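# Move six desk flasks into incubator, close doors

## Task

Take all six flasks from the desk and set each one onto an incubator shelf. Each must lie flat, directly on the shelf rather than on top of another flask, with the same face up as it had on the desk and nothing sticking out beyond the shelf's front edge. Afterwards close the inner glass door fully, rotate its latch to horizontal, and close the outer door fully. Flasks that were already inside must also finish flat on shelves, unstacked and with their original face up. Failure if any flask touches the floor, if either door is slammed while opening or closing, or if the robot falls or ends up tilted.

## Robot and tools

ROBOT. A TidyBot++ mobile base (0.54 m long, 0.50 m wide, 0.38 m tall) on four driven casters carries one seven-joint arm ending in a two-finger gripper. The shoulder sits 0.12 m ahead of the base centre, 0.68 m up. Segments: upper arm 0.42 m, forearm 0.31 m, hand 0.31 m. The arm begins folded with the hand facing down. Cameras: base_camera (fixed on the base, looking forward and down) and wrist_camera (on the hand, looking along it).

FRAMES. Base frame: origin on the floor beneath the base centre, x ahead, y to the left, z up, metres. Odometry frame: the base frame as it was when the scene began; base_odometry is reported there (heading in rad, left positive, -3.142 to 3.142) and counts only wheel rotation, so slip shows up as travel and drift grows over many moves.

move. One call = one action plus optional cameras and blocking.
- base: an object of relative offsets from where the base currently is, measured along its own axes at the start of the command. translate_m (metres, forward +, -2 to 2), strafe_m (metres, left +, -2 to 2), rotate_rad (radians, counter-clockwise +, -6.3 to 6.3). Translate and strafe together make one straight-line move.
- joints: absolute angle targets keyed by name: joint_1_rad to joint_7_rad (radians) and gripper_pos (0 open, about 85 mm gap, to 1 closed). joint_2_rad range -2.249 to 2.249, joint_4_rad -2.579 to 2.579, joint_6_rad -2.099 to 2.099; the others wrap freely and go the short way, so send steps under half a turn. joint_1_rad positive turns the arm clockwise from above (opposite to heading). joint_7_rad at 1.57 with hand down opens the fingers left/right.
- target: one list of seven numbers [x, y, z, qw, qx, qy, qz], an absolute hand pose in the base frame (metres, unit quaternion), same convention as the hand_pose line. The hand point is midway between the finger pads; its z axis runs out along the fingers, and the fingers close along its y axis. Alongside target, joints may contain only gripper_pos.
- speeds: per-action caps: translate_m and strafe_m 0.05 to 0.5 m/s (state only one of the two when combining), rotate_rad 0.1 to 1.57 rad/s.
- cameras: list of base_camera, wrist_camera or all; [] for none. blocking: true (default) waits until everything rests; false returns in about half a second while motion continues.
A call with no action just reports state and images. Unknown keys make a call invalid; out-of-range values get it refused, and a refusal or an unplanned stop cancels the rest of that reply's move, wait and finished_scene calls.

wait(seconds 0 to 10, cameras): lets the scene run and reports. stop(cameras): brakes all running motions. zoom_image(camera, region [x0, y0, x1, y1] in pixels, at most 504 by 504; base_camera images are 644x364, wrist_camera 644x476). read_manual(section "licences"): licence texts only. finished_scene(scene): give the current scene's number; it ends the scene irreversibly, and the goal must hold with the robot gone.

RESULT LINES. move: "done" or the worst status word. base_status, joint_status, hand_status: done, moving, off_target (resting short, maybe still pushing), contact_stop, time_out, not_followed, torque_fault, limit_stop_at_motor_heat. "joint command not followed"/"pose unreachable" mean a self-collision check withheld targets (the base is not checked). hand_pose is the measured hand pose; hand_target is where the commanded joints would put it. gripper off_target means something is held between the fingers. motor_effort is percent of motor maximum, with the peak of the last action in brackets. base_tilt in degrees (forward/right positive). on_its_own lists uncommanded behaviour. Also watch for ARM HIT, MOTOR HOT, OVER-TEMPERATURE FAULT and the Motor temperatures line. pictures gives image order.

PRACTICAL NOTES. A target usually settles within about 3 cm; correct by adding (desired minus measured) to the previous target. Loads make the arm sag; to hold still, resend hand_target, never hand_pose, and never command a loaded joint to its reading. The arm neither slows for nor avoids obstacles and keeps pushing when blocked. Unreachable poses make the arm wander, then time out. Forward, low, close-in poses often miss or hit the base. A hand facing down reaches at most about 0.94 m high, and only near the base. Closed fingertips extend about 20 mm beyond the hand point. Thinking time lets running moves continue.

AVOID. Driving or rotating while the arm is snagged above about 0.6 m (tip-over); large horizontal pulls with a raised hand; reaching far out from the folded pose over nearby furniture or swinging a stretched arm sideways. Torque faults (over 104.5 N m on joints 1-4, 51.3 N m on 5-7) freeze the arm for 10 s. Long holding or stretched poses heat motors; at 75 °C the arm sags. Move the incubator doors slowly, never slam. Do not drop flasks, release moving objects, squeeze hard on something still resting, or swing loads fast; keep every flask off the floor.

Each tool is called after ">>>" as a command line: name --argument value for each argument, lists and objects as JSON in quotes; but a table of rows of numbers goes row by row, as --pt "numbers of a row", without its own name.

## Session

>>> move

Scene clock: 0.00 s.
Motor temperatures (°C): [28 35 30 30 31 34 45]
base_odometry: x=+0.000 y=+0.000 heading=+0.000
base_tilt: forward=+0.0 right=-0.2
base_status: not commanded
joint_positions: joint_1_rad=-0.031 joint_2_rad=-0.355 joint_3_rad=+3.159 joint_4_rad=-2.511 joint_5_rad=+0.005 joint_6_rad=-0.868 joint_7_rad=+1.606 gripper_pos=+0.000
joint_status: not commanded
motor_effort: joint_1_rad=-1 joint_2_rad=-1 joint_3_rad=+0 joint_4_rad=+13 joint_5_rad=-1 joint_6_rad=+1 joint_7_rad=+0
hand_pose: x=+0.2716 y=+0.0029 z=+0.5937 quat_wxyz=(+0.000, +0.998, +0.026, +0.059) (m; base frame)
hand_target: x=+0.2718 y=+0.0029 z=+0.5939 quat_wxyz=(+0.000, +0.998, +0.026, +0.059) (m; base frame)
hand_status: not commanded
pictures: base_camera, wrist_camera

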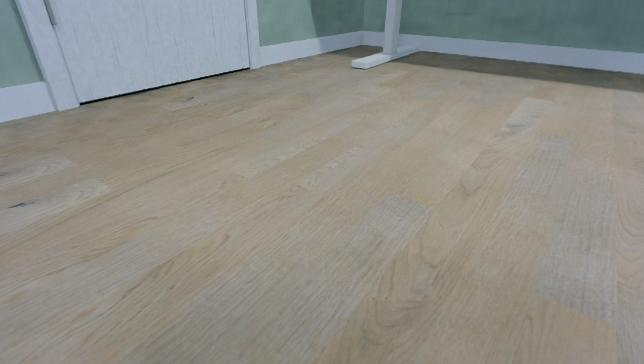

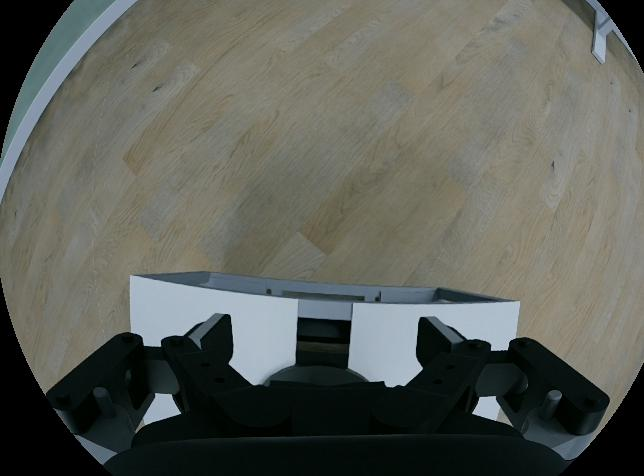

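>>> move --joints '{"joint_2_rad": -0.355, "joint_4_rad": -2.4, "joint_6_rad": 0.3}'

Scene clock: 13.27 s.
Motor temperatures (°C): [28 35 30 30 31 34 45]
move: done
base_odometry: x=+0.000 y=+0.000 heading=+0.000
base_tilt: forward=+0.0 right=-0.2
base_status: not commanded
joint_positions: joint_1_rad=-0.031 joint_2_rad=-0.355 joint_3_rad=+3.159 joint_4_rad=-2.410 joint_5_rad=+0.005 joint_6_rad=+0.222 joint_7_rad=+1.606 gripper_pos=+0.000
joint_status: all done
motor_effort: joint_1_rad=-1(1) joint_2_rad=-7(8) joint_3_rad=+0(1) joint_4_rad=+19(20) joint_5_rad=-1(1) joint_6_rad=+9(9) joint_7_rad=+0(1)
hand_pose: x=+0.5517 y=+0.0072 z=+0.8494 quat_wxyz=(+0.005, +0.793, +0.020, +0.609) (m; base frame)
hand_target: x=+0.5591 y=+0.0072 z=+0.8789 quat_wxyz=(+0.005, +0.766, +0.020, +0.643) (m; base frame)
hand_status: not commanded
pictures: base_camera, wrist_camera
camera_calibration:
wrist_camera: T_world_to_cam=[[-0.0072699, -0.997852, 0.0651044, -0.0441789], [-0.270087, -0.060727, -0.960919, 1.02183], [0.962808, -0.0245696, -0.269066, -0.167332], [0, 0, 0, 1]] pos_world=[0.43677, 0.0138571, 0.939745]

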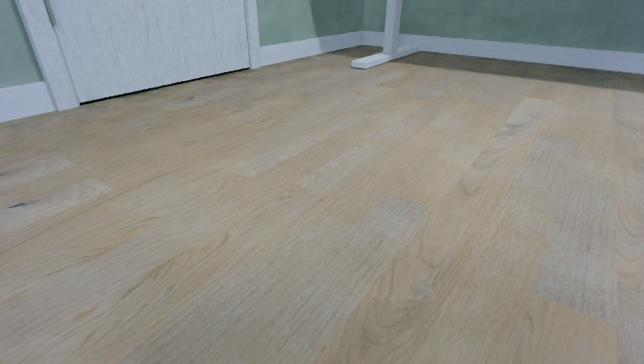

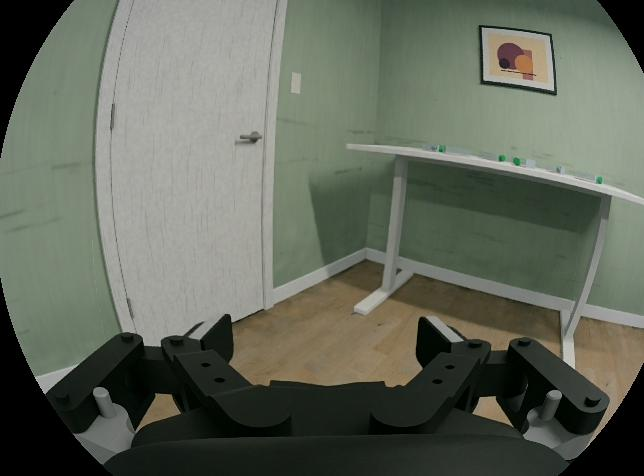

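>>> move --joints '{"joint_1_rad": 0.9}' --cameras '["wrist_camera"]'

>>> move --joints '{"joint_1_rad": 1.8}' --cameras '["wrist_camera"]'

>>> move --joints '{"joint_1_rad": 2.7}' --cameras '["wrist_camera"]'

Scene clock: 24.57 s.
Motor temperatures (°C): [28 35 30 30 31 34 45]
move: done
base_odometry: x=+0.000 y=+0.000 heading=+0.000
base_tilt: forward=+0.0 right=-0.2
base_status: not commanded
joint_positions: joint_1_rad=+0.878 joint_2_rad=-0.355 joint_3_rad=+3.159 joint_4_rad=-2.410 joint_5_rad=+0.005 joint_6_rad=+0.223 joint_7_rad=+1.606 gripper_pos=+0.000
joint_status: all done
motor_effort: joint_1_rad=+0(2) joint_2_rad=-6(8) joint_3_rad=+0(1) joint_4_rad=+19(20) joint_5_rad=+0(1) joint_6_rad=+9(9) joint_7_rad=+0(1)
hand_pose: x=+0.3906 y=-0.3369 z=+0.8497 quat_wxyz=(+0.272, +0.721, -0.330, +0.545) (m; base frame)
hand_target: x=+0.3875 y=-0.3488 z=+0.8789 quat_wxyz=(+0.293, +0.693, -0.326, +0.572) (m; base frame)
hand_status: not commanded
pictures: wrist_camera
camera_calibration:
wrist_camera: T_world_to_cam=[[-0.791668, -0.607473, 0.0651048, 0.0492023], [-0.213461, 0.17518, -0.961117, 1.01514], [0.572448, -0.774783, -0.268356, -0.121557], [0, 0, 0, 1]] pos_world=[0.32523, -0.242123, 0.939844]

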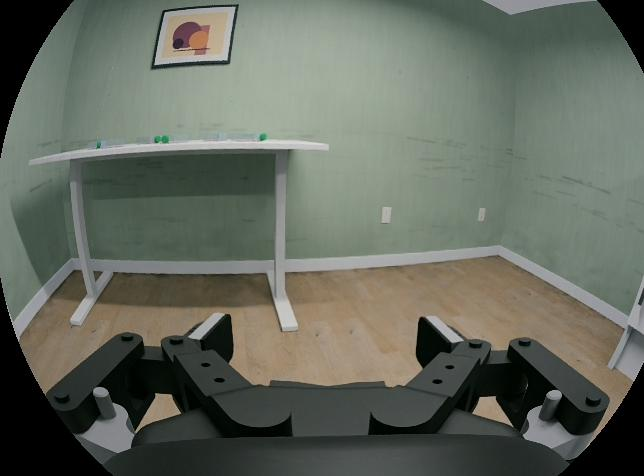

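Scene clock: 26.77 s.
Motor temperatures (°C): [28 35 30 30 31 34 45]
move: done
base_odometry: x=+0.000 y=+0.000 heading=+0.000
base_tilt: forward=+0.0 right=-0.2
base_status: not commanded
joint_positions: joint_1_rad=+1.778 joint_2_rad=-0.355 joint_3_rad=+3.159 joint_4_rad=-2.410 joint_5_rad=+0.005 joint_6_rad=+0.223 joint_7_rad=+1.606 gripper_pos=+0.000
joint_status: all done
motor_effort: joint_1_rad=+0(1) joint_2_rad=-7(8) joint_3_rad=+0(1) joint_4_rad=+19(20) joint_5_rad=-1(1) joint_6_rad=+9(9) joint_7_rad=-1(1)
hand_pose: x=+0.0239 y=-0.4222 z=+0.8497 quat_wxyz=(+0.482, +0.506, -0.611, +0.373) (m; base frame)
hand_target: x=+0.0126 y=-0.4272 z=+0.8789 quat_wxyz=(+0.513, +0.482, -0.595, +0.388) (m; base frame)
hand_status: not commanded
pictures: wrist_camera
camera_calibration:
wrist_camera: T_world_to_cam=[[-0.967953, 0.242557, 0.0650621, 0.0701621], [0.00453126, 0.275903, -0.961175, 0.989197], [-0.25109, -0.930077, -0.26816, -0.0238002], [0, 0, 0, 1]] pos_world=[0.0574553, -0.312077, 0.939844]

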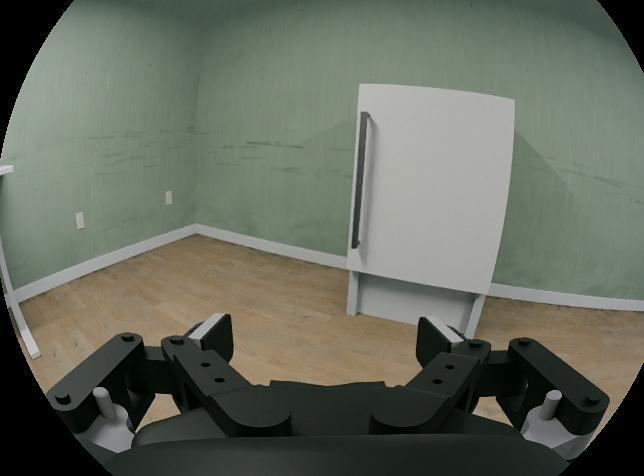

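Scene clock: 28.97 s.
Motor temperatures (°C): [28 35 30 30 31 34 45]
move: done
base_odometry: x=+0.000 y=+0.000 heading=+0.000
base_tilt: forward=+0.0 right=-0.2
base_status: not commanded
joint_positions: joint_1_rad=+2.678 joint_2_rad=-0.355 joint_3_rad=+3.159 joint_4_rad=-2.410 joint_5_rad=+0.005 joint_6_rad=+0.223 joint_7_rad=+1.606 gripper_pos=+0.000
joint_status: all done
motor_effort: joint_1_rad=+0(2) joint_2_rad=-6(8) joint_3_rad=+0(1) joint_4_rad=+20(20) joint_5_rad=-1(1) joint_6_rad=+9(9) joint_7_rad=+0(1)
hand_pose: x=-0.2709 y=-0.1880 z=+0.8498 quat_wxyz=(+0.596, +0.190, -0.770, +0.126) (m; base frame)
hand_target: x=-0.2817 y=-0.1822 z=+0.8789 quat_wxyz=(+0.630, +0.175, -0.746, +0.126) (m; base frame)
hand_status: not commanded
pictures: wrist_camera
camera_calibration:
wrist_camera: T_world_to_cam=[[-0.411684, 0.908996, 0.0651326, 0.00390926], [0.218814, 0.167974, -0.9612, 0.963788], [-0.884668, -0.381459, -0.268053, 0.0515006], [0, 0, 0, 1]] pos_world=[-0.16372, -0.145799, 0.939944]

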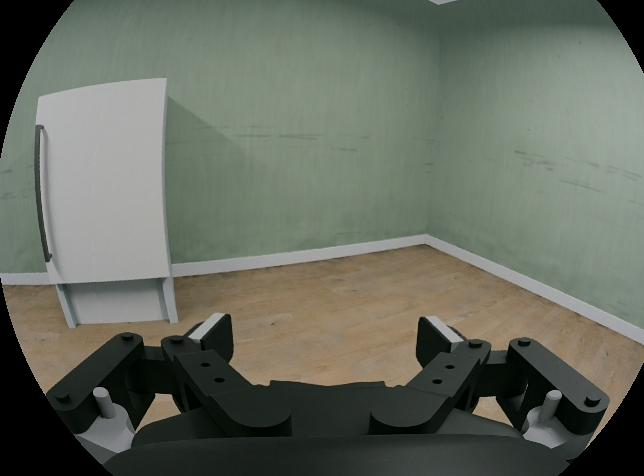

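>>> move --base '{"rotate_rad": -0.649}' --joints '{"joint_1_rad": 0.0, "joint_2_rad": 0.0, "joint_4_rad": -0.6, "joint_6_rad": -1.5}'

Scene clock: 106.73 s.
Motor temperatures (°C): [28 35 30 30 31 35 45]
move: done
base_odometry: x=+0.000 y=+0.000 heading=-0.649
base_tilt: forward=+0.0 right=-0.2
base_status: done
joint_positions: joint_1_rad=+0.022 joint_2_rad=-0.017 joint_3_rad=+3.159 joint_4_rad=-0.622 joint_5_rad=+0.005 joint_6_rad=-1.417 joint_7_rad=+1.606 gripper_pos=+0.000
joint_status: all done
motor_effort: joint_1_rad=+0(2) joint_2_rad=-14(18) joint_3_rad=+0(2) joint_4_rad=+13(22) joint_5_rad=-1(1) joint_6_rad=+9(10) joint_7_rad=+0(1)
hand_pose: x=+0.5708 y=-0.0183 z=+1.2253 quat_wxyz=(+0.022, +0.847, -0.003, +0.531) (m; base frame)
hand_target: x=+0.5653 y=-0.0080 z=+1.2049 quat_wxyz=(+0.015, +0.867, +0.006, +0.497) (m; base frame)
hand_status: not commanded
pictures: base_camera, wrist_camera
camera_calibration:
wrist_camera: T_world_to_cam=[[-0.0555411, -0.995813, 0.0726032, -0.075603], [-0.449262, -0.0400136, -0.892504, 1.40544], [0.891672, -0.0821885, -0.445159, 0.169978], [0, 0, 0, 1]] pos_world=[0.475648, -0.0050795, 1.33552]

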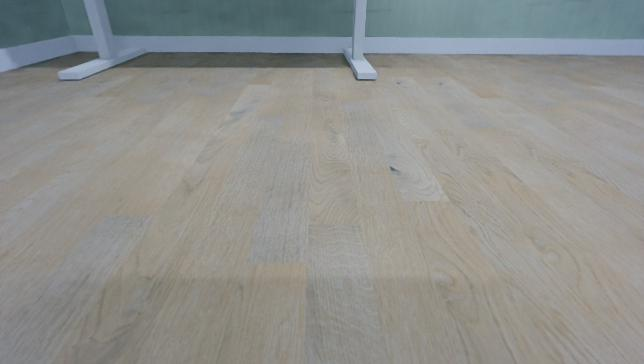

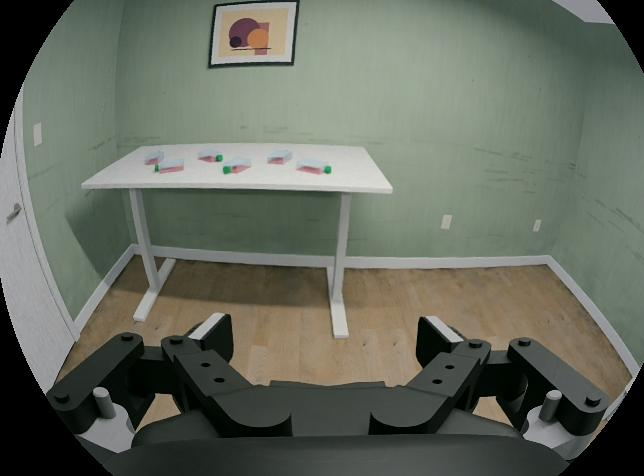

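>>> zoom_image --camera "wrist_camera" --region '[60, 120, 400, 340]'

>>> zoom_image --camera "wrist_camera" --region '[130, 135, 350, 200]'

Scaled by 1.482.

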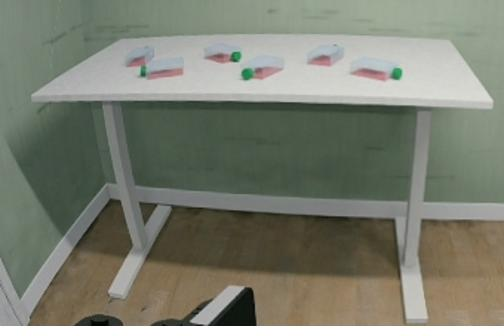

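Scaled by 2.291.

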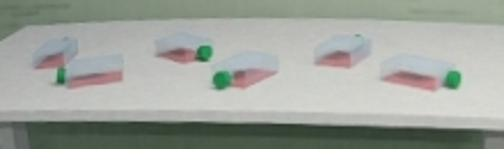

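>>> move --base '{"rotate_rad": -1.571}'

>>> zoom_image --camera "wrist_camera" --region '[80, 60, 420, 340]'

Scene clock: 226.00 s.
Motor temperatures (°C): [28 35 30 30 31 34 45]
move: done
base_odometry: x=+0.000 y=+0.000 heading=-2.220
base_tilt: forward=+0.1 right=-0.2
base_status: done
joint_positions: joint_1_rad=+0.016 joint_2_rad=+0.007 joint_3_rad=+3.159 joint_4_rad=-0.622 joint_5_rad=+0.005 joint_6_rad=-1.421 joint_7_rad=+1.606 gripper_pos=+0.000
joint_status: not commanded
motor_effort: joint_1_rad=+0(2) joint_2_rad=-15(19) joint_3_rad=+0(2) joint_4_rad=+14(15) joint_5_rad=+0(2) joint_6_rad=+8(9) joint_7_rad=+0(1)
hand_pose: x=+0.5833 y=-0.0158 z=+1.2131 quat_wxyz=(+0.020, +0.855, -0.001, +0.519) (m; base frame)
hand_target: x=+0.5653 y=-0.0080 z=+1.2049 quat_wxyz=(+0.015, +0.867, +0.006, +0.497) (m; base frame)
hand_status: not commanded
pictures: base_camera, wrist_camera
camera_calibration:
wrist_camera: T_world_to_cam=[[-0.0475773, -0.996157, 0.073532, -0.0773039], [-0.474171, -0.042268, -0.879418, 1.39879], [0.879146, -0.0767071, -0.470338, 0.191624], [0, 0, 0, 1]] pos_world=[0.491121, -0.00318391, 1.32593]

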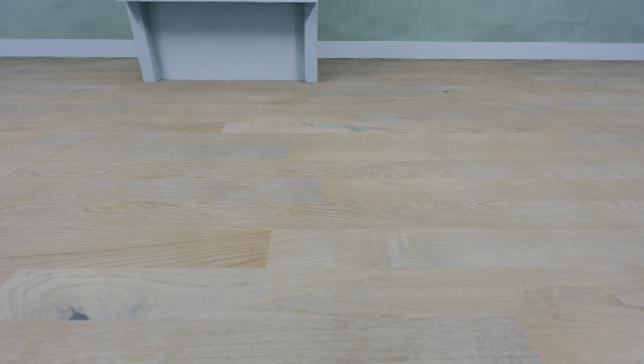

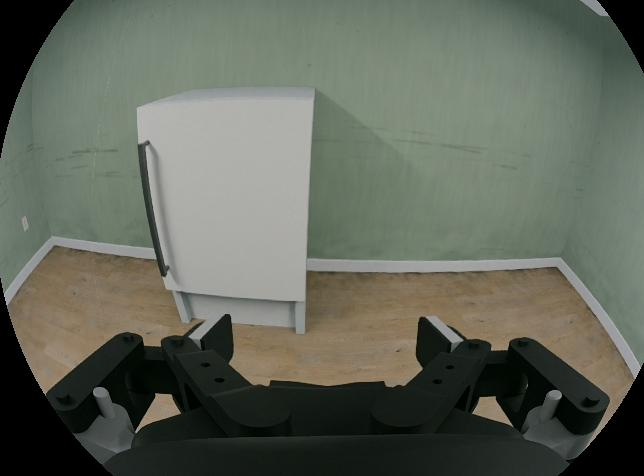

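Scaled by 1.482.

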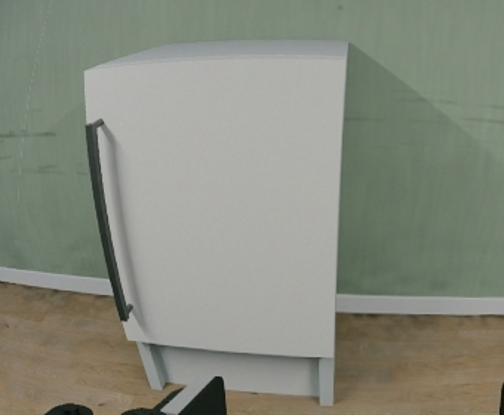

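>>> move --base '{"translate_m": 0.62, "strafe_m": 0.55, "rotate_rad": 0.08}'

>>> move --target '[0.62, 0.0, 0.78, 0.0, 0.7071, 0.0, 0.7071]'

Scene clock: 304.30 s.
Motor temperatures (°C): [28 35 30 30 31 34 44]
move: done
base_odometry: x=+0.063 y=-0.826 heading=-2.140
base_tilt: forward=+0.0 right=-0.2
base_status: done
joint_positions: joint_1_rad=+0.010 joint_2_rad=+0.006 joint_3_rad=+3.158 joint_4_rad=-0.619 joint_5_rad=+0.005 joint_6_rad=-1.423 joint_7_rad=+1.606 gripper_pos=+0.000
joint_status: not commanded
motor_effort: joint_1_rad=+0(3) joint_2_rad=-15(19) joint_3_rad=+0(2) joint_4_rad=+14(15) joint_5_rad=+0(2) joint_6_rad=+8(9) joint_7_rad=+0(1)
hand_pose: x=+0.5822 y=-0.0124 z=+1.2146 quat_wxyz=(+0.018, +0.854, +0.003, +0.520) (m; base frame)
hand_target: x=+0.5653 y=-0.0080 z=+1.2049 quat_wxyz=(+0.015, +0.867, +0.006, +0.497) (m; base frame)
hand_status: not commanded
pictures: base_camera, wrist_camera
camera_calibration:
wrist_camera: T_world_to_cam=[[-0.0404555, -0.996482, 0.0733984, -0.0780918], [-0.471571, -0.045721, -0.880642, 1.39971], [0.8809, -0.0702393, -0.468062, 0.189838], [0, 0, 0, 1]] pos_world=[0.489675, -0.000486929, 1.32723]

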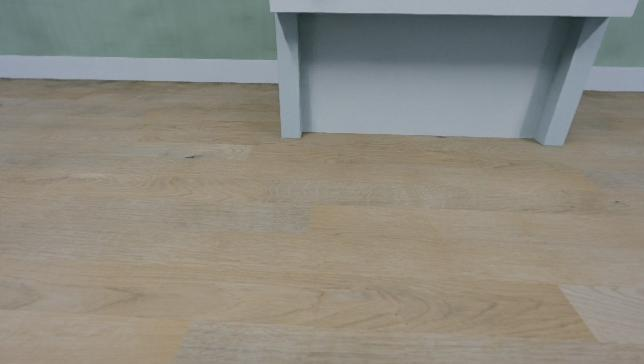

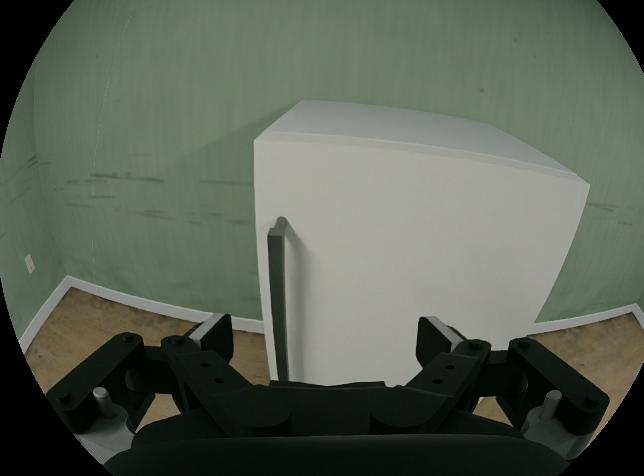

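Scene clock: 308.17 s.
Motor temperatures (°C): [28 35 30 30 31 34 44]
move: off_target
base_odometry: x=+0.063 y=-0.826 heading=-2.140
base_tilt: forward=+0.0 right=-0.2
base_status: not commanded
joint_positions: joint_1_rad=+0.010 joint_2_rad=+0.268 joint_3_rad=+3.158 joint_4_rad=-2.570 joint_5_rad=+0.005 joint_6_rad=+1.259 joint_7_rad=+1.606 gripper_pos=+0.000
joint_status: not commanded
motor_effort: joint_1_rad=+0(1) joint_2_rad=-21(29) joint_3_rad=+0(1) joint_4_rad=+10(21) joint_5_rad=+0(1) joint_6_rad=+9(10) joint_7_rad=+0(1)
hand_pose: x=+0.6358 y=-0.0099 z=+0.7846 quat_wxyz=(+0.022, +0.710, +0.007, +0.704) (m; base frame)
hand_target: x=+0.6311 y=-0.0001 z=+0.7945 quat_wxyz=(+0.000, +0.694, +0.000, +0.720) (m; base frame)
hand_status: off_target (0.019 m and 2.7 deg from the pose sent, 0.436 m and 27.4 deg at the start; a joint's target at an end of its range on 96 of 96 steps)
pictures: base_camera, wrist_camera
camera_calibration:
wrist_camera: T_world_to_cam=[[-0.0611205, -0.996063, 0.064214, -0.0215059], [-0.0234043, -0.0628864, -0.997746, 0.853242], [0.997856, -0.0624856, -0.0194685, -0.484727], [0, 0, 0, 1]] pos_world=[0.502343, 0.00194765, 0.843263]

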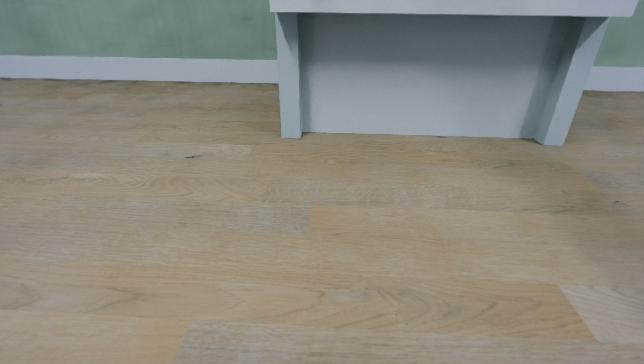

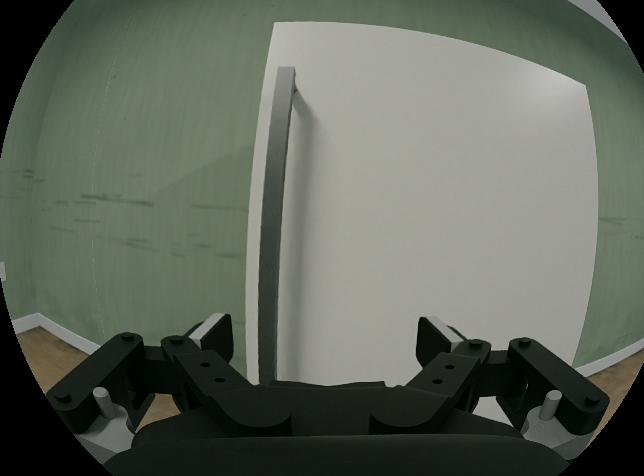

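>>> move --base '{"translate_m": 0.22, "strafe_m": 0.075}' --speeds '{"translate_m": 0.25}'

Scene clock: 332.57 s.
Motor temperatures (°C): [28 35 30 30 31 34 44]
move: done
base_odometry: x=+0.008 y=-1.052 heading=-2.139
base_tilt: forward=+0.0 right=-0.2
base_status: done
joint_positions: joint_1_rad=+0.010 joint_2_rad=+0.278 joint_3_rad=+3.158 joint_4_rad=-2.575 joint_5_rad=+0.005 joint_6_rad=+1.263 joint_7_rad=+1.606 gripper_pos=+0.000
joint_status: not commanded
motor_effort: joint_1_rad=-1(1) joint_2_rad=-21(23) joint_3_rad=+0(1) joint_4_rad=+9(11) joint_5_rad=+0(1) joint_6_rad=+9(9) joint_7_rad=+0(1)
hand_pose: x=+0.6353 y=-0.0099 z=+0.7793 quat_wxyz=(+0.022, +0.714, +0.007, +0.700) (m; base frame)
hand_target: x=+0.6311 y=-0.0001 z=+0.7945 quat_wxyz=(+0.000, +0.694, +0.000, +0.720) (m; base frame)
hand_status: not commanded
pictures: base_camera, wrist_camera
camera_calibration:
wrist_camera: T_world_to_cam=[[-0.0604946, -0.996075, 0.0646129, -0.0218919], [-0.0331894, -0.0626885, -0.997481, 0.853866], [0.997617, -0.0624867, -0.0292668, -0.476493], [0, 0, 0, 1]] pos_world=[0.502372, 0.00194708, 0.839184]

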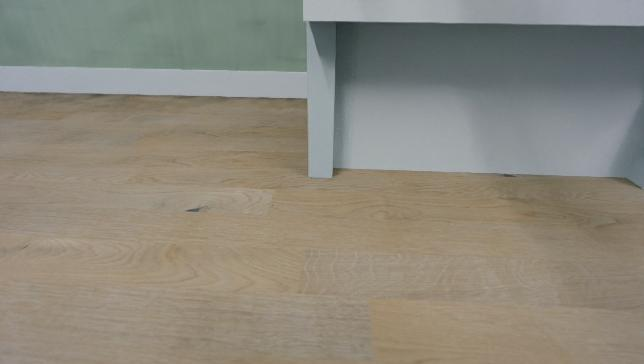

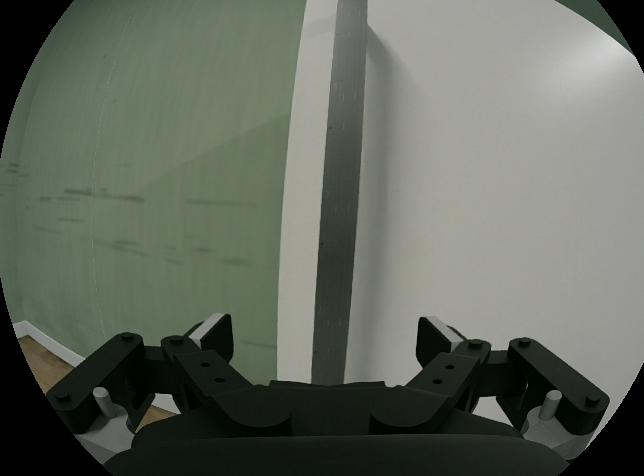

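>>> move --base '{"translate_m": 0.09, "strafe_m": -0.016}' --joints '{"joint_7_rad": 1.50}' --speeds '{"translate_m": 0.15}' --cameras '["wrist_camera"]'

Scene clock: 369.83 s.
Motor temperatures (°C): [28 35 30 30 31 34 44]
move: done
base_odometry: x=-0.054 y=-1.120 heading=-2.139
base_tilt: forward=+0.0 right=-0.2
base_status: done
joint_positions: joint_1_rad=+0.010 joint_2_rad=+0.283 joint_3_rad=+3.158 joint_4_rad=-2.579 joint_5_rad=+0.005 joint_6_rad=+1.264 joint_7_rad=+1.541 gripper_pos=+0.000
joint_status: all done
motor_effort: joint_1_rad=+0(1) joint_2_rad=-21(23) joint_3_rad=+0(1) joint_4_rad=+10(11) joint_5_rad=-1(1) joint_6_rad=+9(9) joint_7_rad=-1(1)
hand_pose: x=+0.6346 y=-0.0099 z=+0.7752 quat_wxyz=(-0.001, +0.716, -0.016, +0.697) (m; base frame)
hand_target: x=+0.6311 y=-0.0001 z=+0.7945 quat_wxyz=(-0.024, +0.693, -0.023, +0.720) (m; base frame)
hand_status: not commanded
pictures: wrist_camera
camera_calibration:
wrist_camera: T_world_to_cam=[[-0.0617646, -0.998091, 0.000192209, 0.0291059], [-0.0403587, 0.00230509, -0.999183, 0.856308], [0.997274, -0.0617219, -0.040424, -0.467118], [0, 0, 0, 1]] pos_world=[0.502202, -0.00175492, 0.83672]

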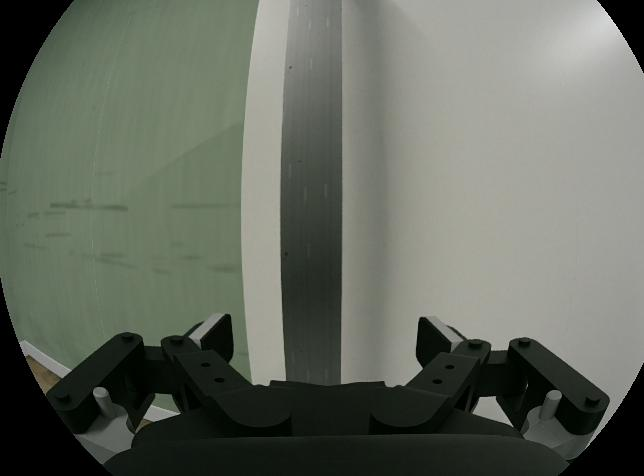

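>>> move --base '{"translate_m": 0.057, "strafe_m": 0.005}' --speeds '{"translate_m": 0.1}' --cameras '["wrist_camera"]'

>>> move --joints '{"gripper_pos": 0.7}' --cameras '["wrist_camera"]'

Scene clock: 379.20 s.
Motor temperatures (°C): [28 35 30 30 31 34 44]
move: done
base_odometry: x=-0.081 y=-1.170 heading=-2.139
base_tilt: forward=+0.0 right=-0.2
base_status: done
joint_positions: joint_1_rad=+0.009 joint_2_rad=+0.281 joint_3_rad=+3.158 joint_4_rad=-2.595 joint_5_rad=+0.005 joint_6_rad=+1.275 joint_7_rad=+1.541 gripper_pos=+0.000
joint_status: not commanded
motor_effort: joint_1_rad=+0(4) joint_2_rad=-20(22) joint_3_rad=+0(3) joint_4_rad=+11(20) joint_5_rad=+0(3) joint_6_rad=+9(9) joint_7_rad=+0(1)
hand_pose: x=+0.6295 y=-0.0096 z=+0.7735 quat_wxyz=(-0.001, +0.717, -0.016, +0.697) (m; base frame)
hand_target: x=+0.6311 y=-0.0001 z=+0.7945 quat_wxyz=(-0.024, +0.693, -0.023, +0.720) (m; base frame)
hand_status: not commanded
pictures: wrist_camera
camera_calibration:
wrist_camera: T_world_to_cam=[[-0.0613675, -0.998115, 0.00013328, 0.0289474], [-0.042749, 0.00249494, -0.999083, 0.855818], [0.997199, -0.0613169, -0.0428215, -0.460135], [0, 0, 0, 1]] pos_world=[0.497208, -0.0014564, 0.835326]

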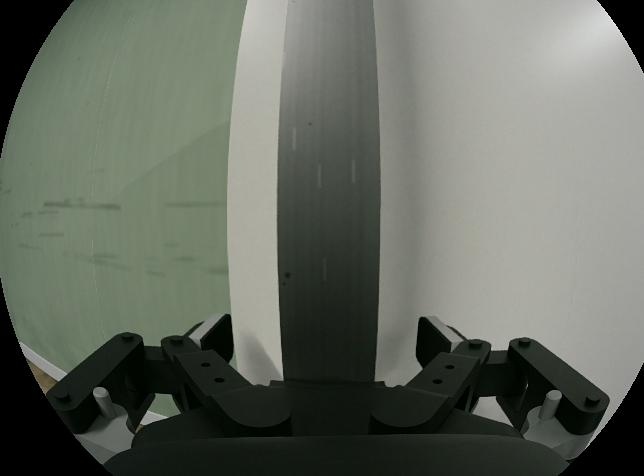

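Scene clock: 380.20 s.
Motor temperatures (°C): [28 35 30 30 31 34 44]
move: done
base_odometry: x=-0.080 y=-1.170 heading=-2.139
base_tilt: forward=+0.1 right=-0.2
base_status: not commanded
joint_positions: joint_1_rad=+0.008 joint_2_rad=+0.280 joint_3_rad=+3.161 joint_4_rad=-2.601 joint_5_rad=+0.004 joint_6_rad=+1.277 joint_7_rad=+1.570 gripper_pos=+0.675
joint_status: all done
motor_effort: joint_1_rad=+2(7) joint_2_rad=-18(20) joint_3_rad=+1(7) joint_4_rad=+13(16) joint_5_rad=-4(6) joint_6_rad=+9(10) joint_7_rad=-7(12)
hand_pose: x=+0.6275 y=-0.0106 z=+0.7718 quat_wxyz=(+0.010, +0.719, -0.006, +0.695) (m; base frame)
hand_target: x=+0.6311 y=-0.0001 z=+0.7945 quat_wxyz=(-0.024, +0.693, -0.023, +0.720) (m; base frame)
hand_status: not commanded
pictures: wrist_camera
camera_calibration:
wrist_camera: T_world_to_cam=[[-0.0631608, -0.997563, 0.029646, 0.00601782], [-0.0473987, -0.0266733, -0.99852, 0.85623], [0.996877, -0.0644725, -0.0455985, -0.455992], [0, 0, 0, 1]] pos_world=[0.495532, -0.000557263, 0.833992]

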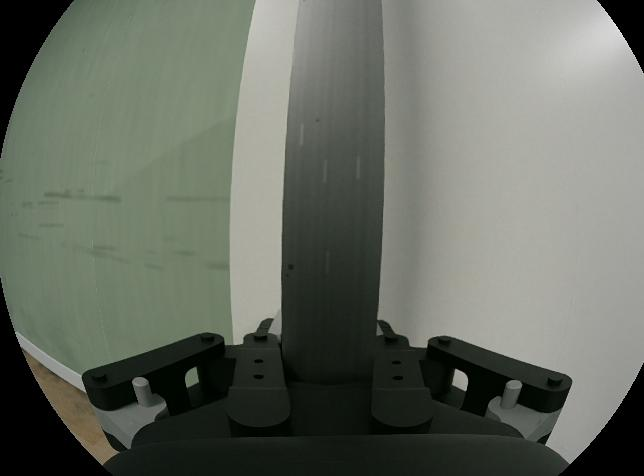

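>>> move --joints '{"gripper_pos": 0.3}' --cameras '[]'

>>> move --base '{"translate_m": -0.025}' --speeds '{"translate_m": 0.1}' --cameras '["wrist_camera"]'

>>> move --joints '{"gripper_pos": 0.8}' --cameras '["wrist_camera"]'

Scene clock: 400.03 s.
Motor temperatures (°C): [28 35 30 30 31 34 44]
move: done
base_odometry: x=-0.080 y=-1.170 heading=-2.139
base_tilt: forward=+0.0 right=-0.2
base_status: not commanded
joint_positions: joint_1_rad=+0.007 joint_2_rad=+0.281 joint_3_rad=+3.158 joint_4_rad=-2.597 joint_5_rad=+0.004 joint_6_rad=+1.277 joint_7_rad=+1.534 gripper_pos=+0.300
joint_status: all done
motor_effort: joint_1_rad=+0(2) joint_2_rad=-21(21) joint_3_rad=+0(3) joint_4_rad=+10(13) joint_5_rad=+0(2) joint_6_rad=+9(9) joint_7_rad=+0(7)
hand_pose: x=+0.6287 y=-0.0089 z=+0.7731 quat_wxyz=(-0.004, +0.718, -0.018, +0.696) (m; base frame)
hand_target: x=+0.6311 y=-0.0001 z=+0.7945 quat_wxyz=(-0.024, +0.693, -0.023, +0.720) (m; base frame)
hand_status: not commanded
pictures: none
No camera images: "cameras" was empty.

Scene clock: 400.83 s.
Motor temperatures (°C): [28 35 30 30 31 34 44]
move: done
base_odometry: x=-0.067 y=-1.149 heading=-2.139
base_tilt: forward=+0.0 right=-0.2
base_status: done
joint_positions: joint_1_rad=+0.007 joint_2_rad=+0.282 joint_3_rad=+3.158 joint_4_rad=-2.597 joint_5_rad=+0.004 joint_6_rad=+1.277 joint_7_rad=+1.534 gripper_pos=+0.300
joint_status: not commanded
motor_effort: joint_1_rad=+0(1) joint_2_rad=-21(23) joint_3_rad=+0(0) joint_4_rad=+10(11) joint_5_rad=+0(1) joint_6_rad=+9(10) joint_7_rad=+0(1)
hand_pose: x=+0.6289 y=-0.0089 z=+0.7723 quat_wxyz=(-0.004, +0.718, -0.018, +0.696) (m; base frame)
hand_target: x=+0.6311 y=-0.0001 z=+0.7945 quat_wxyz=(-0.024, +0.693, -0.023, +0.720) (m; base frame)
hand_status: not commanded
pictures: wrist_camera
camera_calibration:
wrist_camera: T_world_to_cam=[[-0.060823, -0.998126, -0.00664916, 0.034382], [-0.0449396, 0.00939311, -0.998946, 0.855919], [0.997136, -0.0604601, -0.0454267, -0.457467], [0, 0, 0, 1]] pos_world=[0.496713, -0.00138067, 0.834464]

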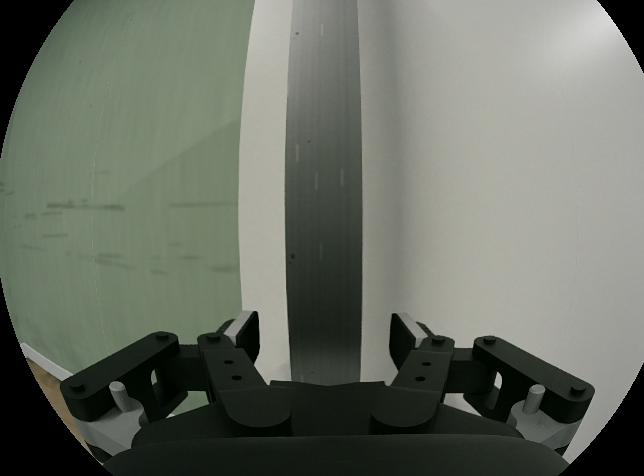

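Scene clock: 401.67 s.
Motor temperatures (°C): [28 35 30 30 31 34 44]
move: off_target
base_odometry: x=-0.067 y=-1.149 heading=-2.140
base_tilt: forward=+0.1 right=-0.2
base_status: not commanded
joint_positions: joint_1_rad=+0.008 joint_2_rad=+0.282 joint_3_rad=+3.159 joint_4_rad=-2.598 joint_5_rad=+0.004 joint_6_rad=+1.277 joint_7_rad=+1.534 gripper_pos=+0.740
joint_status: gripper_pos off_target (ended at +0.740, target +0.800)
motor_effort: joint_1_rad=-1(4) joint_2_rad=-20(21) joint_3_rad=-1(4) joint_4_rad=+11(14) joint_5_rad=+1(4) joint_6_rad=+9(10) joint_7_rad=-2(3)
hand_pose: x=+0.6286 y=-0.0094 z=+0.7722 quat_wxyz=(-0.004, +0.718, -0.019, +0.696) (m; base frame)
hand_target: x=+0.6311 y=-0.0001 z=+0.7945 quat_wxyz=(-0.024, +0.693, -0.023, +0.720) (m; base frame)
hand_status: not commanded
pictures: wrist_camera
camera_calibration:
wrist_camera: T_world_to_cam=[[-0.0619143, -0.99806, -0.00650304, 0.0344927], [-0.0449358, 0.0092964, -0.998947, 0.855811], [0.997069, -0.0615569, -0.0454242, -0.457266], [0, 0, 0, 1]] pos_world=[0.496518, -0.00167801, 0.834363]

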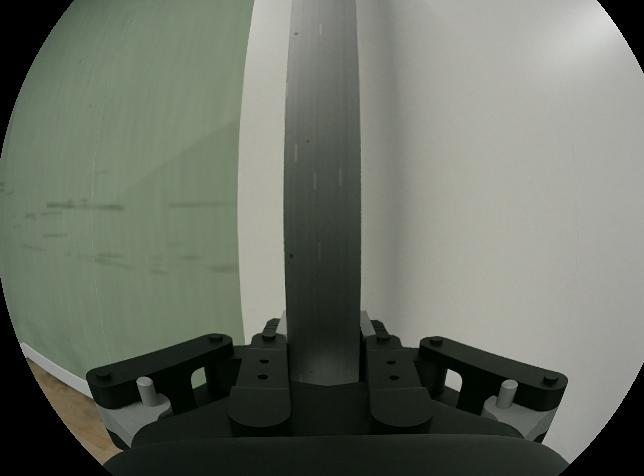

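>>> move --base '{"translate_m": -0.0595, "strafe_m": -0.0676, "rotate_rad": 0.0873}' --speeds '{"translate_m": 0.1, "rotate_rad": 0.1}' --cameras '["wrist_camera"]'

Scene clock: 443.13 s.
Motor temperatures (°C): [28 35 29 30 31 34 44]
move: done
base_odometry: x=-0.092 y=-1.063 heading=-2.052
base_tilt: forward=+0.0 right=-0.2
base_status: done
joint_positions: joint_1_rad=+0.004 joint_2_rad=+0.287 joint_3_rad=+3.156 joint_4_rad=-2.602 joint_5_rad=+0.008 joint_6_rad=+1.290 joint_7_rad=+1.534 gripper_pos=+0.740
joint_status: not commanded
motor_effort: joint_1_rad=+0(6) joint_2_rad=-21(35) joint_3_rad=+0(6) joint_4_rad=+9(13) joint_5_rad=-2(6) joint_6_rad=+10(14) joint_7_rad=-3(4)
hand_pose: x=+0.6281 y=-0.0049 z=+0.7723 quat_wxyz=(-0.007, +0.717, -0.015, +0.697) (m; base frame)
hand_target: x=+0.6311 y=-0.0001 z=+0.7945 quat_wxyz=(-0.024, +0.693, -0.023, +0.720) (m; base frame)
hand_status: not commanded
pictures: wrist_camera
camera_calibration:
wrist_camera: T_world_to_cam=[[-0.0513821, -0.998657, -0.00669594, 0.0325501], [-0.0409294, 0.00880493, -0.999123, 0.853397], [0.99784, -0.051063, -0.0413268, -0.460046], [0, 0, 0, 1]] pos_world=[0.495653, 0.00150093, 0.833854]

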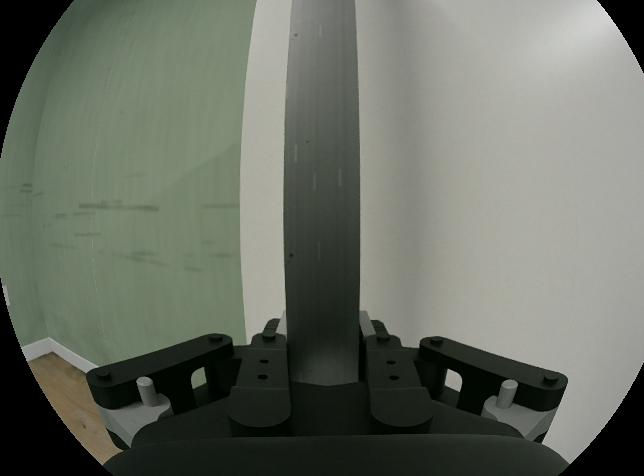

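>>> move --base '{"translate_m": -0.1136, "strafe_m": -0.1324, "rotate_rad": 0.1745}' --speeds '{"translate_m": 0.12, "rotate_rad": 0.12}' --cameras '["wrist_camera"]'

Scene clock: 455.33 s.
Motor temperatures (°C): [28 35 29 30 31 34 44]
move: done
base_odometry: x=-0.157 y=-0.900 heading=-1.877
base_tilt: forward=+0.0 right=-0.2
base_status: done
joint_positions: joint_1_rad=-0.002 joint_2_rad=+0.289 joint_3_rad=+3.150 joint_4_rad=-2.599 joint_5_rad=+0.008 joint_6_rad=+1.290 joint_7_rad=+1.534 gripper_pos=+0.740
joint_status: not commanded
motor_effort: joint_1_rad=+1(7) joint_2_rad=-21(25) joint_3_rad=+0(6) joint_4_rad=+10(14) joint_5_rad=-2(6) joint_6_rad=+10(12) joint_7_rad=-3(4)
hand_pose: x=+0.6292 y=+0.0008 z=+0.7723 quat_wxyz=(-0.012, +0.717, -0.011, +0.697) (m; base frame)
hand_target: x=+0.6311 y=-0.0001 z=+0.7945 quat_wxyz=(-0.024, +0.693, -0.023, +0.720) (m; base frame)
hand_status: not commanded
pictures: wrist_camera
camera_calibration:
wrist_camera: T_world_to_cam=[[-0.0399209, -0.999169, -0.0081936, 0.0322244], [-0.040371, 0.00980632, -0.999137, 0.853134], [0.998387, -0.0395556, -0.040729, -0.461613], [0, 0, 0, 1]] pos_world=[0.496596, 0.0055722, 0.83386]

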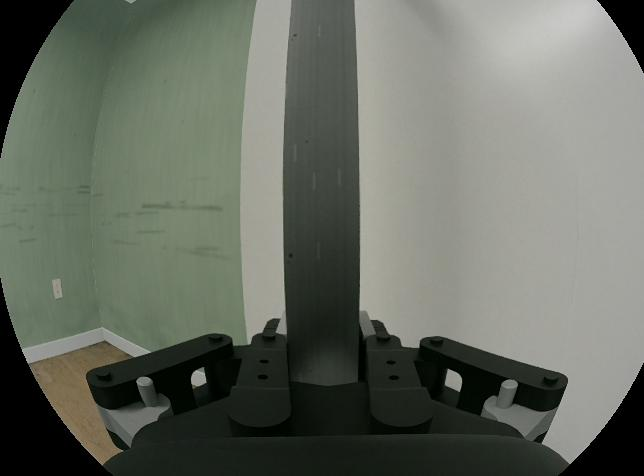

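>>> move --base '{"translate_m": -0.1622, "strafe_m": -0.1978, "rotate_rad": 0.2618}' --speeds '{"translate_m": 0.15, "rotate_rad": 0.15}' --cameras '["wrist_camera"]'

Scene clock: 464.73 s.
Motor temperatures (°C): [28 35 29 30 31 34 44]
move: done
base_odometry: x=-0.297 y=-0.686 heading=-1.615
base_tilt: forward=+0.0 right=-0.2
base_status: done
joint_positions: joint_1_rad=-0.001 joint_2_rad=+0.291 joint_3_rad=+3.153 joint_4_rad=-2.597 joint_5_rad=+0.010 joint_6_rad=+1.290 joint_7_rad=+1.534 gripper_pos=+0.740
joint_status: not commanded
motor_effort: joint_1_rad=+0(5) joint_2_rad=-21(25) joint_3_rad=+0(5) joint_4_rad=+9(13) joint_5_rad=-2(5) joint_6_rad=+10(11) joint_7_rad=-2(4)
hand_pose: x=+0.6300 y=-0.0005 z=+0.7723 quat_wxyz=(-0.011, +0.716, -0.011, +0.698) (m; base frame)
hand_target: x=+0.6311 y=-0.0001 z=+0.7945 quat_wxyz=(-0.024, +0.693, -0.023, +0.720) (m; base frame)
hand_status: not commanded
pictures: wrist_camera
camera_calibration:
wrist_camera: T_world_to_cam=[[-0.0418751, -0.999099, -0.0069557, 0.0312046], [-0.0398013, 0.00862439, -0.99917, 0.852819], [0.99833, -0.0415635, -0.0401265, -0.462927], [0, 0, 0, 1]] pos_world=[0.497404, 0.00458055, 0.833753]

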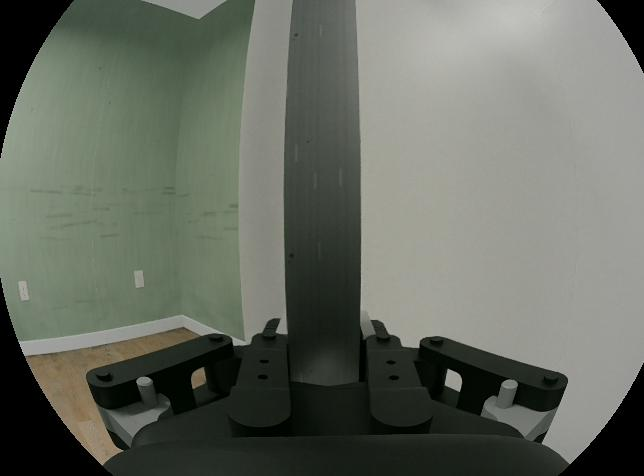

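>>> move --base '{"translate_m": -0.1622, "strafe_m": -0.1978, "rotate_rad": 0.2618}' --speeds '{"translate_m": 0.2, "rotate_rad": 0.2}' --cameras '[]'

>>> move --base '{"translate_m": -0.1622, "strafe_m": -0.1978, "rotate_rad": 0.2618}' --speeds '{"translate_m": 0.2, "rotate_rad": 0.2}' --cameras '["wrist_camera"]'

Scene clock: 475.37 s.
Motor temperatures (°C): [28 35 29 30 31 34 44]
move: done
base_odometry: x=-0.487 y=-0.515 heading=-1.352
base_tilt: forward=+0.0 right=-0.2
base_status: done
joint_positions: joint_1_rad=+0.004 joint_2_rad=+0.293 joint_3_rad=+3.156 joint_4_rad=-2.593 joint_5_rad=+0.012 joint_6_rad=+1.290 joint_7_rad=+1.534 gripper_pos=+0.740
joint_status: not commanded
motor_effort: joint_1_rad=-1(6) joint_2_rad=-22(25) joint_3_rad=-1(5) joint_4_rad=+10(13) joint_5_rad=-1(6) joint_6_rad=+10(12) joint_7_rad=-3(3)
hand_pose: x=+0.6313 y=-0.0043 z=+0.7723 quat_wxyz=(-0.008, +0.716, -0.013, +0.698) (m; base frame)
hand_target: x=+0.6311 y=-0.0001 z=+0.7945 quat_wxyz=(-0.024, +0.693, -0.023, +0.720) (m; base frame)
hand_status: not commanded
pictures: none
No camera images: "cameras" was empty.

Scene clock: 477.40 s.
Motor temperatures (°C): [28 35 29 30 31 34 44]
move: done
base_odometry: x=-0.716 y=-0.400 heading=-1.090
base_tilt: forward=+0.1 right=-0.2
base_status: done
joint_positions: joint_1_rad=+0.012 joint_2_rad=+0.296 joint_3_rad=+3.162 joint_4_rad=-2.590 joint_5_rad=+0.013 joint_6_rad=+1.290 joint_7_rad=+1.534 gripper_pos=+0.741
joint_status: not commanded
motor_effort: joint_1_rad=-1(8) joint_2_rad=-22(26) joint_3_rad=-1(7) joint_4_rad=+8(12) joint_5_rad=-2(5) joint_6_rad=+10(12) joint_7_rad=-2(4)
hand_pose: x=+0.6324 y=-0.0108 z=+0.7723 quat_wxyz=(-0.003, +0.716, -0.017, +0.698) (m; base frame)
hand_target: x=+0.6311 y=-0.0001 z=+0.7945 quat_wxyz=(-0.024, +0.693, -0.023, +0.720) (m; base frame)
hand_status: not commanded
pictures: wrist_camera
camera_calibration:
wrist_camera: T_world_to_cam=[[-0.0610662, -0.998128, -0.00335986, 0.0303588], [-0.0380509, 0.00569165, -0.99926, 0.851949], [0.997408, -0.0608931, -0.0383272, -0.466729], [0, 0, 0, 1]] pos_world=[0.499791, -0.00296768, 0.833532]

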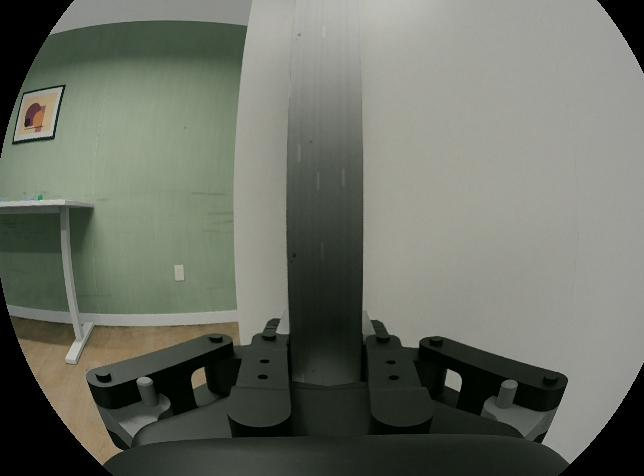

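>>> move --base '{"translate_m": -0.1615, "strafe_m": -0.207, "rotate_rad": 0.2618}' --speeds '{"translate_m": 0.2, "rotate_rad": 0.2}' --cameras '[]'

>>> move --base '{"translate_m": -0.1615, "strafe_m": -0.204, "rotate_rad": 0.2618}' --speeds '{"translate_m": 0.2, "rotate_rad": 0.2}' --cameras '["wrist_camera"]'

Scene clock: 489.37 s.
Motor temperatures (°C): [28 35 29 30 31 34 44]
move: done
base_odometry: x=-0.974 y=-0.353 heading=-0.827
base_tilt: forward=+0.0 right=-0.2
base_status: done
joint_positions: joint_1_rad=+0.012 joint_2_rad=+0.297 joint_3_rad=+3.162 joint_4_rad=-2.588 joint_5_rad=+0.012 joint_6_rad=+1.290 joint_7_rad=+1.534 gripper_pos=+0.741
joint_status: not commanded
motor_effort: joint_1_rad=-2(9) joint_2_rad=-23(26) joint_3_rad=-2(8) joint_4_rad=+8(11) joint_5_rad=-2(5) joint_6_rad=+10(12) joint_7_rad=-3(4)
hand_pose: x=+0.6332 y=-0.0104 z=+0.7724 quat_wxyz=(-0.003, +0.715, -0.017, +0.698) (m; base frame)
hand_target: x=+0.6311 y=-0.0001 z=+0.7945 quat_wxyz=(-0.024, +0.693, -0.023, +0.720) (m; base frame)
hand_status: not commanded
pictures: none
No camera images: "cameras" was empty.

Scene clock: 491.47 s.
Motor temperatures (°C): [28 35 29 30 31 34 44]
move: done
base_odometry: x=-1.234 y=-0.372 heading=-0.565
base_tilt: forward=+0.0 right=-0.2
base_status: done
joint_positions: joint_1_rad=+0.018 joint_2_rad=+0.299 joint_3_rad=+3.167 joint_4_rad=-2.586 joint_5_rad=+0.013 joint_6_rad=+1.290 joint_7_rad=+1.534 gripper_pos=+0.741
joint_status: not commanded
motor_effort: joint_1_rad=-3(9) joint_2_rad=-23(27) joint_3_rad=-3(8) joint_4_rad=+7(11) joint_5_rad=-1(5) joint_6_rad=+10(12) joint_7_rad=-2(4)
hand_pose: x=+0.6340 y=-0.0157 z=+0.7724 quat_wxyz=(+0.001, +0.715, -0.020, +0.699) (m; base frame)
hand_target: x=+0.6311 y=-0.0001 z=+0.7945 quat_wxyz=(-0.024, +0.693, -0.023, +0.720) (m; base frame)
hand_status: not commanded
pictures: wrist_camera
camera_calibration:
wrist_camera: T_world_to_cam=[[-0.0708268, -0.997486, -0.0020634, 0.0307077], [-0.0367877, 0.0046793, -0.999312, 0.851427], [0.99681, -0.0707021, -0.0370267, -0.469435], [0, 0, 0, 1]] pos_world=[0.501434, -0.00654364, 0.833523]

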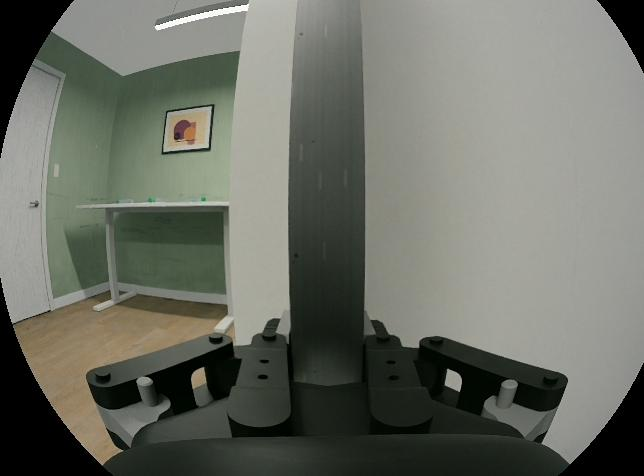

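>>> move --base '{"translate_m": -0.1133, "strafe_m": -0.138, "rotate_rad": 0.1745}' --speeds '{"translate_m": 0.15, "rotate_rad": 0.15}' --cameras '[]'

>>> move --base '{"translate_m": -0.1133, "strafe_m": -0.136, "rotate_rad": 0.1745}' --speeds '{"translate_m": 0.15, "rotate_rad": 0.15}' --cameras '["wrist_camera"]'

Scene clock: 501.97 s.
Motor temperatures (°C): [28 35 29 30 31 34 44]
move: done
base_odometry: x=-1.403 y=-0.428 heading=-0.390
base_tilt: forward=+0.0 right=-0.1
base_status: done
joint_positions: joint_1_rad=+0.017 joint_2_rad=+0.301 joint_3_rad=+3.165 joint_4_rad=-2.583 joint_5_rad=+0.015 joint_6_rad=+1.290 joint_7_rad=+1.534 gripper_pos=+0.741
joint_status: not commanded
motor_effort: joint_1_rad=-2(9) joint_2_rad=-24(27) joint_3_rad=-2(7) joint_4_rad=+7(11) joint_5_rad=-2(6) joint_6_rad=+10(12) joint_7_rad=-2(3)
hand_pose: x=+0.6351 y=-0.0138 z=+0.7724 quat_wxyz=(+0.000, +0.715, -0.018, +0.699) (m; base frame)
hand_target: x=+0.6311 y=-0.0001 z=+0.7945 quat_wxyz=(-0.024, +0.693, -0.023, +0.720) (m; base frame)
hand_status: not commanded
pictures: none
No camera images: "cameras" was empty.

Scene clock: 505.60 s.
Motor temperatures (°C): [28 35 29 30 31 34 44]
move: time_out
base_odometry: x=-1.558 y=-0.510 heading=-0.213
base_tilt: forward=+0.1 right=-0.1
base_status: translate_m time_out (by the wheels' count: -0.112 of -0.113); strafe_m time_out (by the wheels' count: -0.134 of -0.136); rotate_rad time_out (by the wheels' count: +0.176 of +0.174)
joint_positions: joint_1_rad=+0.003 joint_2_rad=+0.410 joint_3_rad=+3.164 joint_4_rad=-2.428 joint_5_rad=+0.012 joint_6_rad=+1.290 joint_7_rad=+1.534 gripper_pos=+0.742
joint_status: not commanded
motor_effort: joint_1_rad=+0(8) joint_2_rad=-47(51) joint_3_rad=-2(8) joint_4_rad=-18(23) joint_5_rad=+1(4) joint_6_rad=+20(22) joint_7_rad=-2(3)
hand_pose: x=+0.6920 y=-0.0078 z=+0.7743 quat_wxyz=(-0.004, +0.699, -0.013, +0.715) (m; base frame)
hand_target: x=+0.6311 y=-0.0001 z=+0.7945 quat_wxyz=(-0.024, +0.693, -0.023, +0.720) (m; base frame)
hand_status: not commanded
pictures: wrist_camera
camera_calibration:
wrist_camera: T_world_to_cam=[[-0.052909, -0.998597, -0.00208238, 0.0304107], [0.00876818, 0.00162065, -0.99996, 0.824401], [0.998561, -0.0529251, 0.00867013, -0.563129], [0, 0, 0, 1]] pos_world=[0.556699, -0.000771664, 0.829314]

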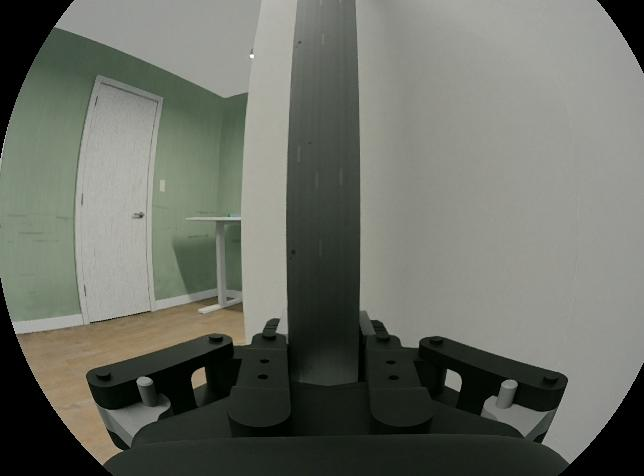

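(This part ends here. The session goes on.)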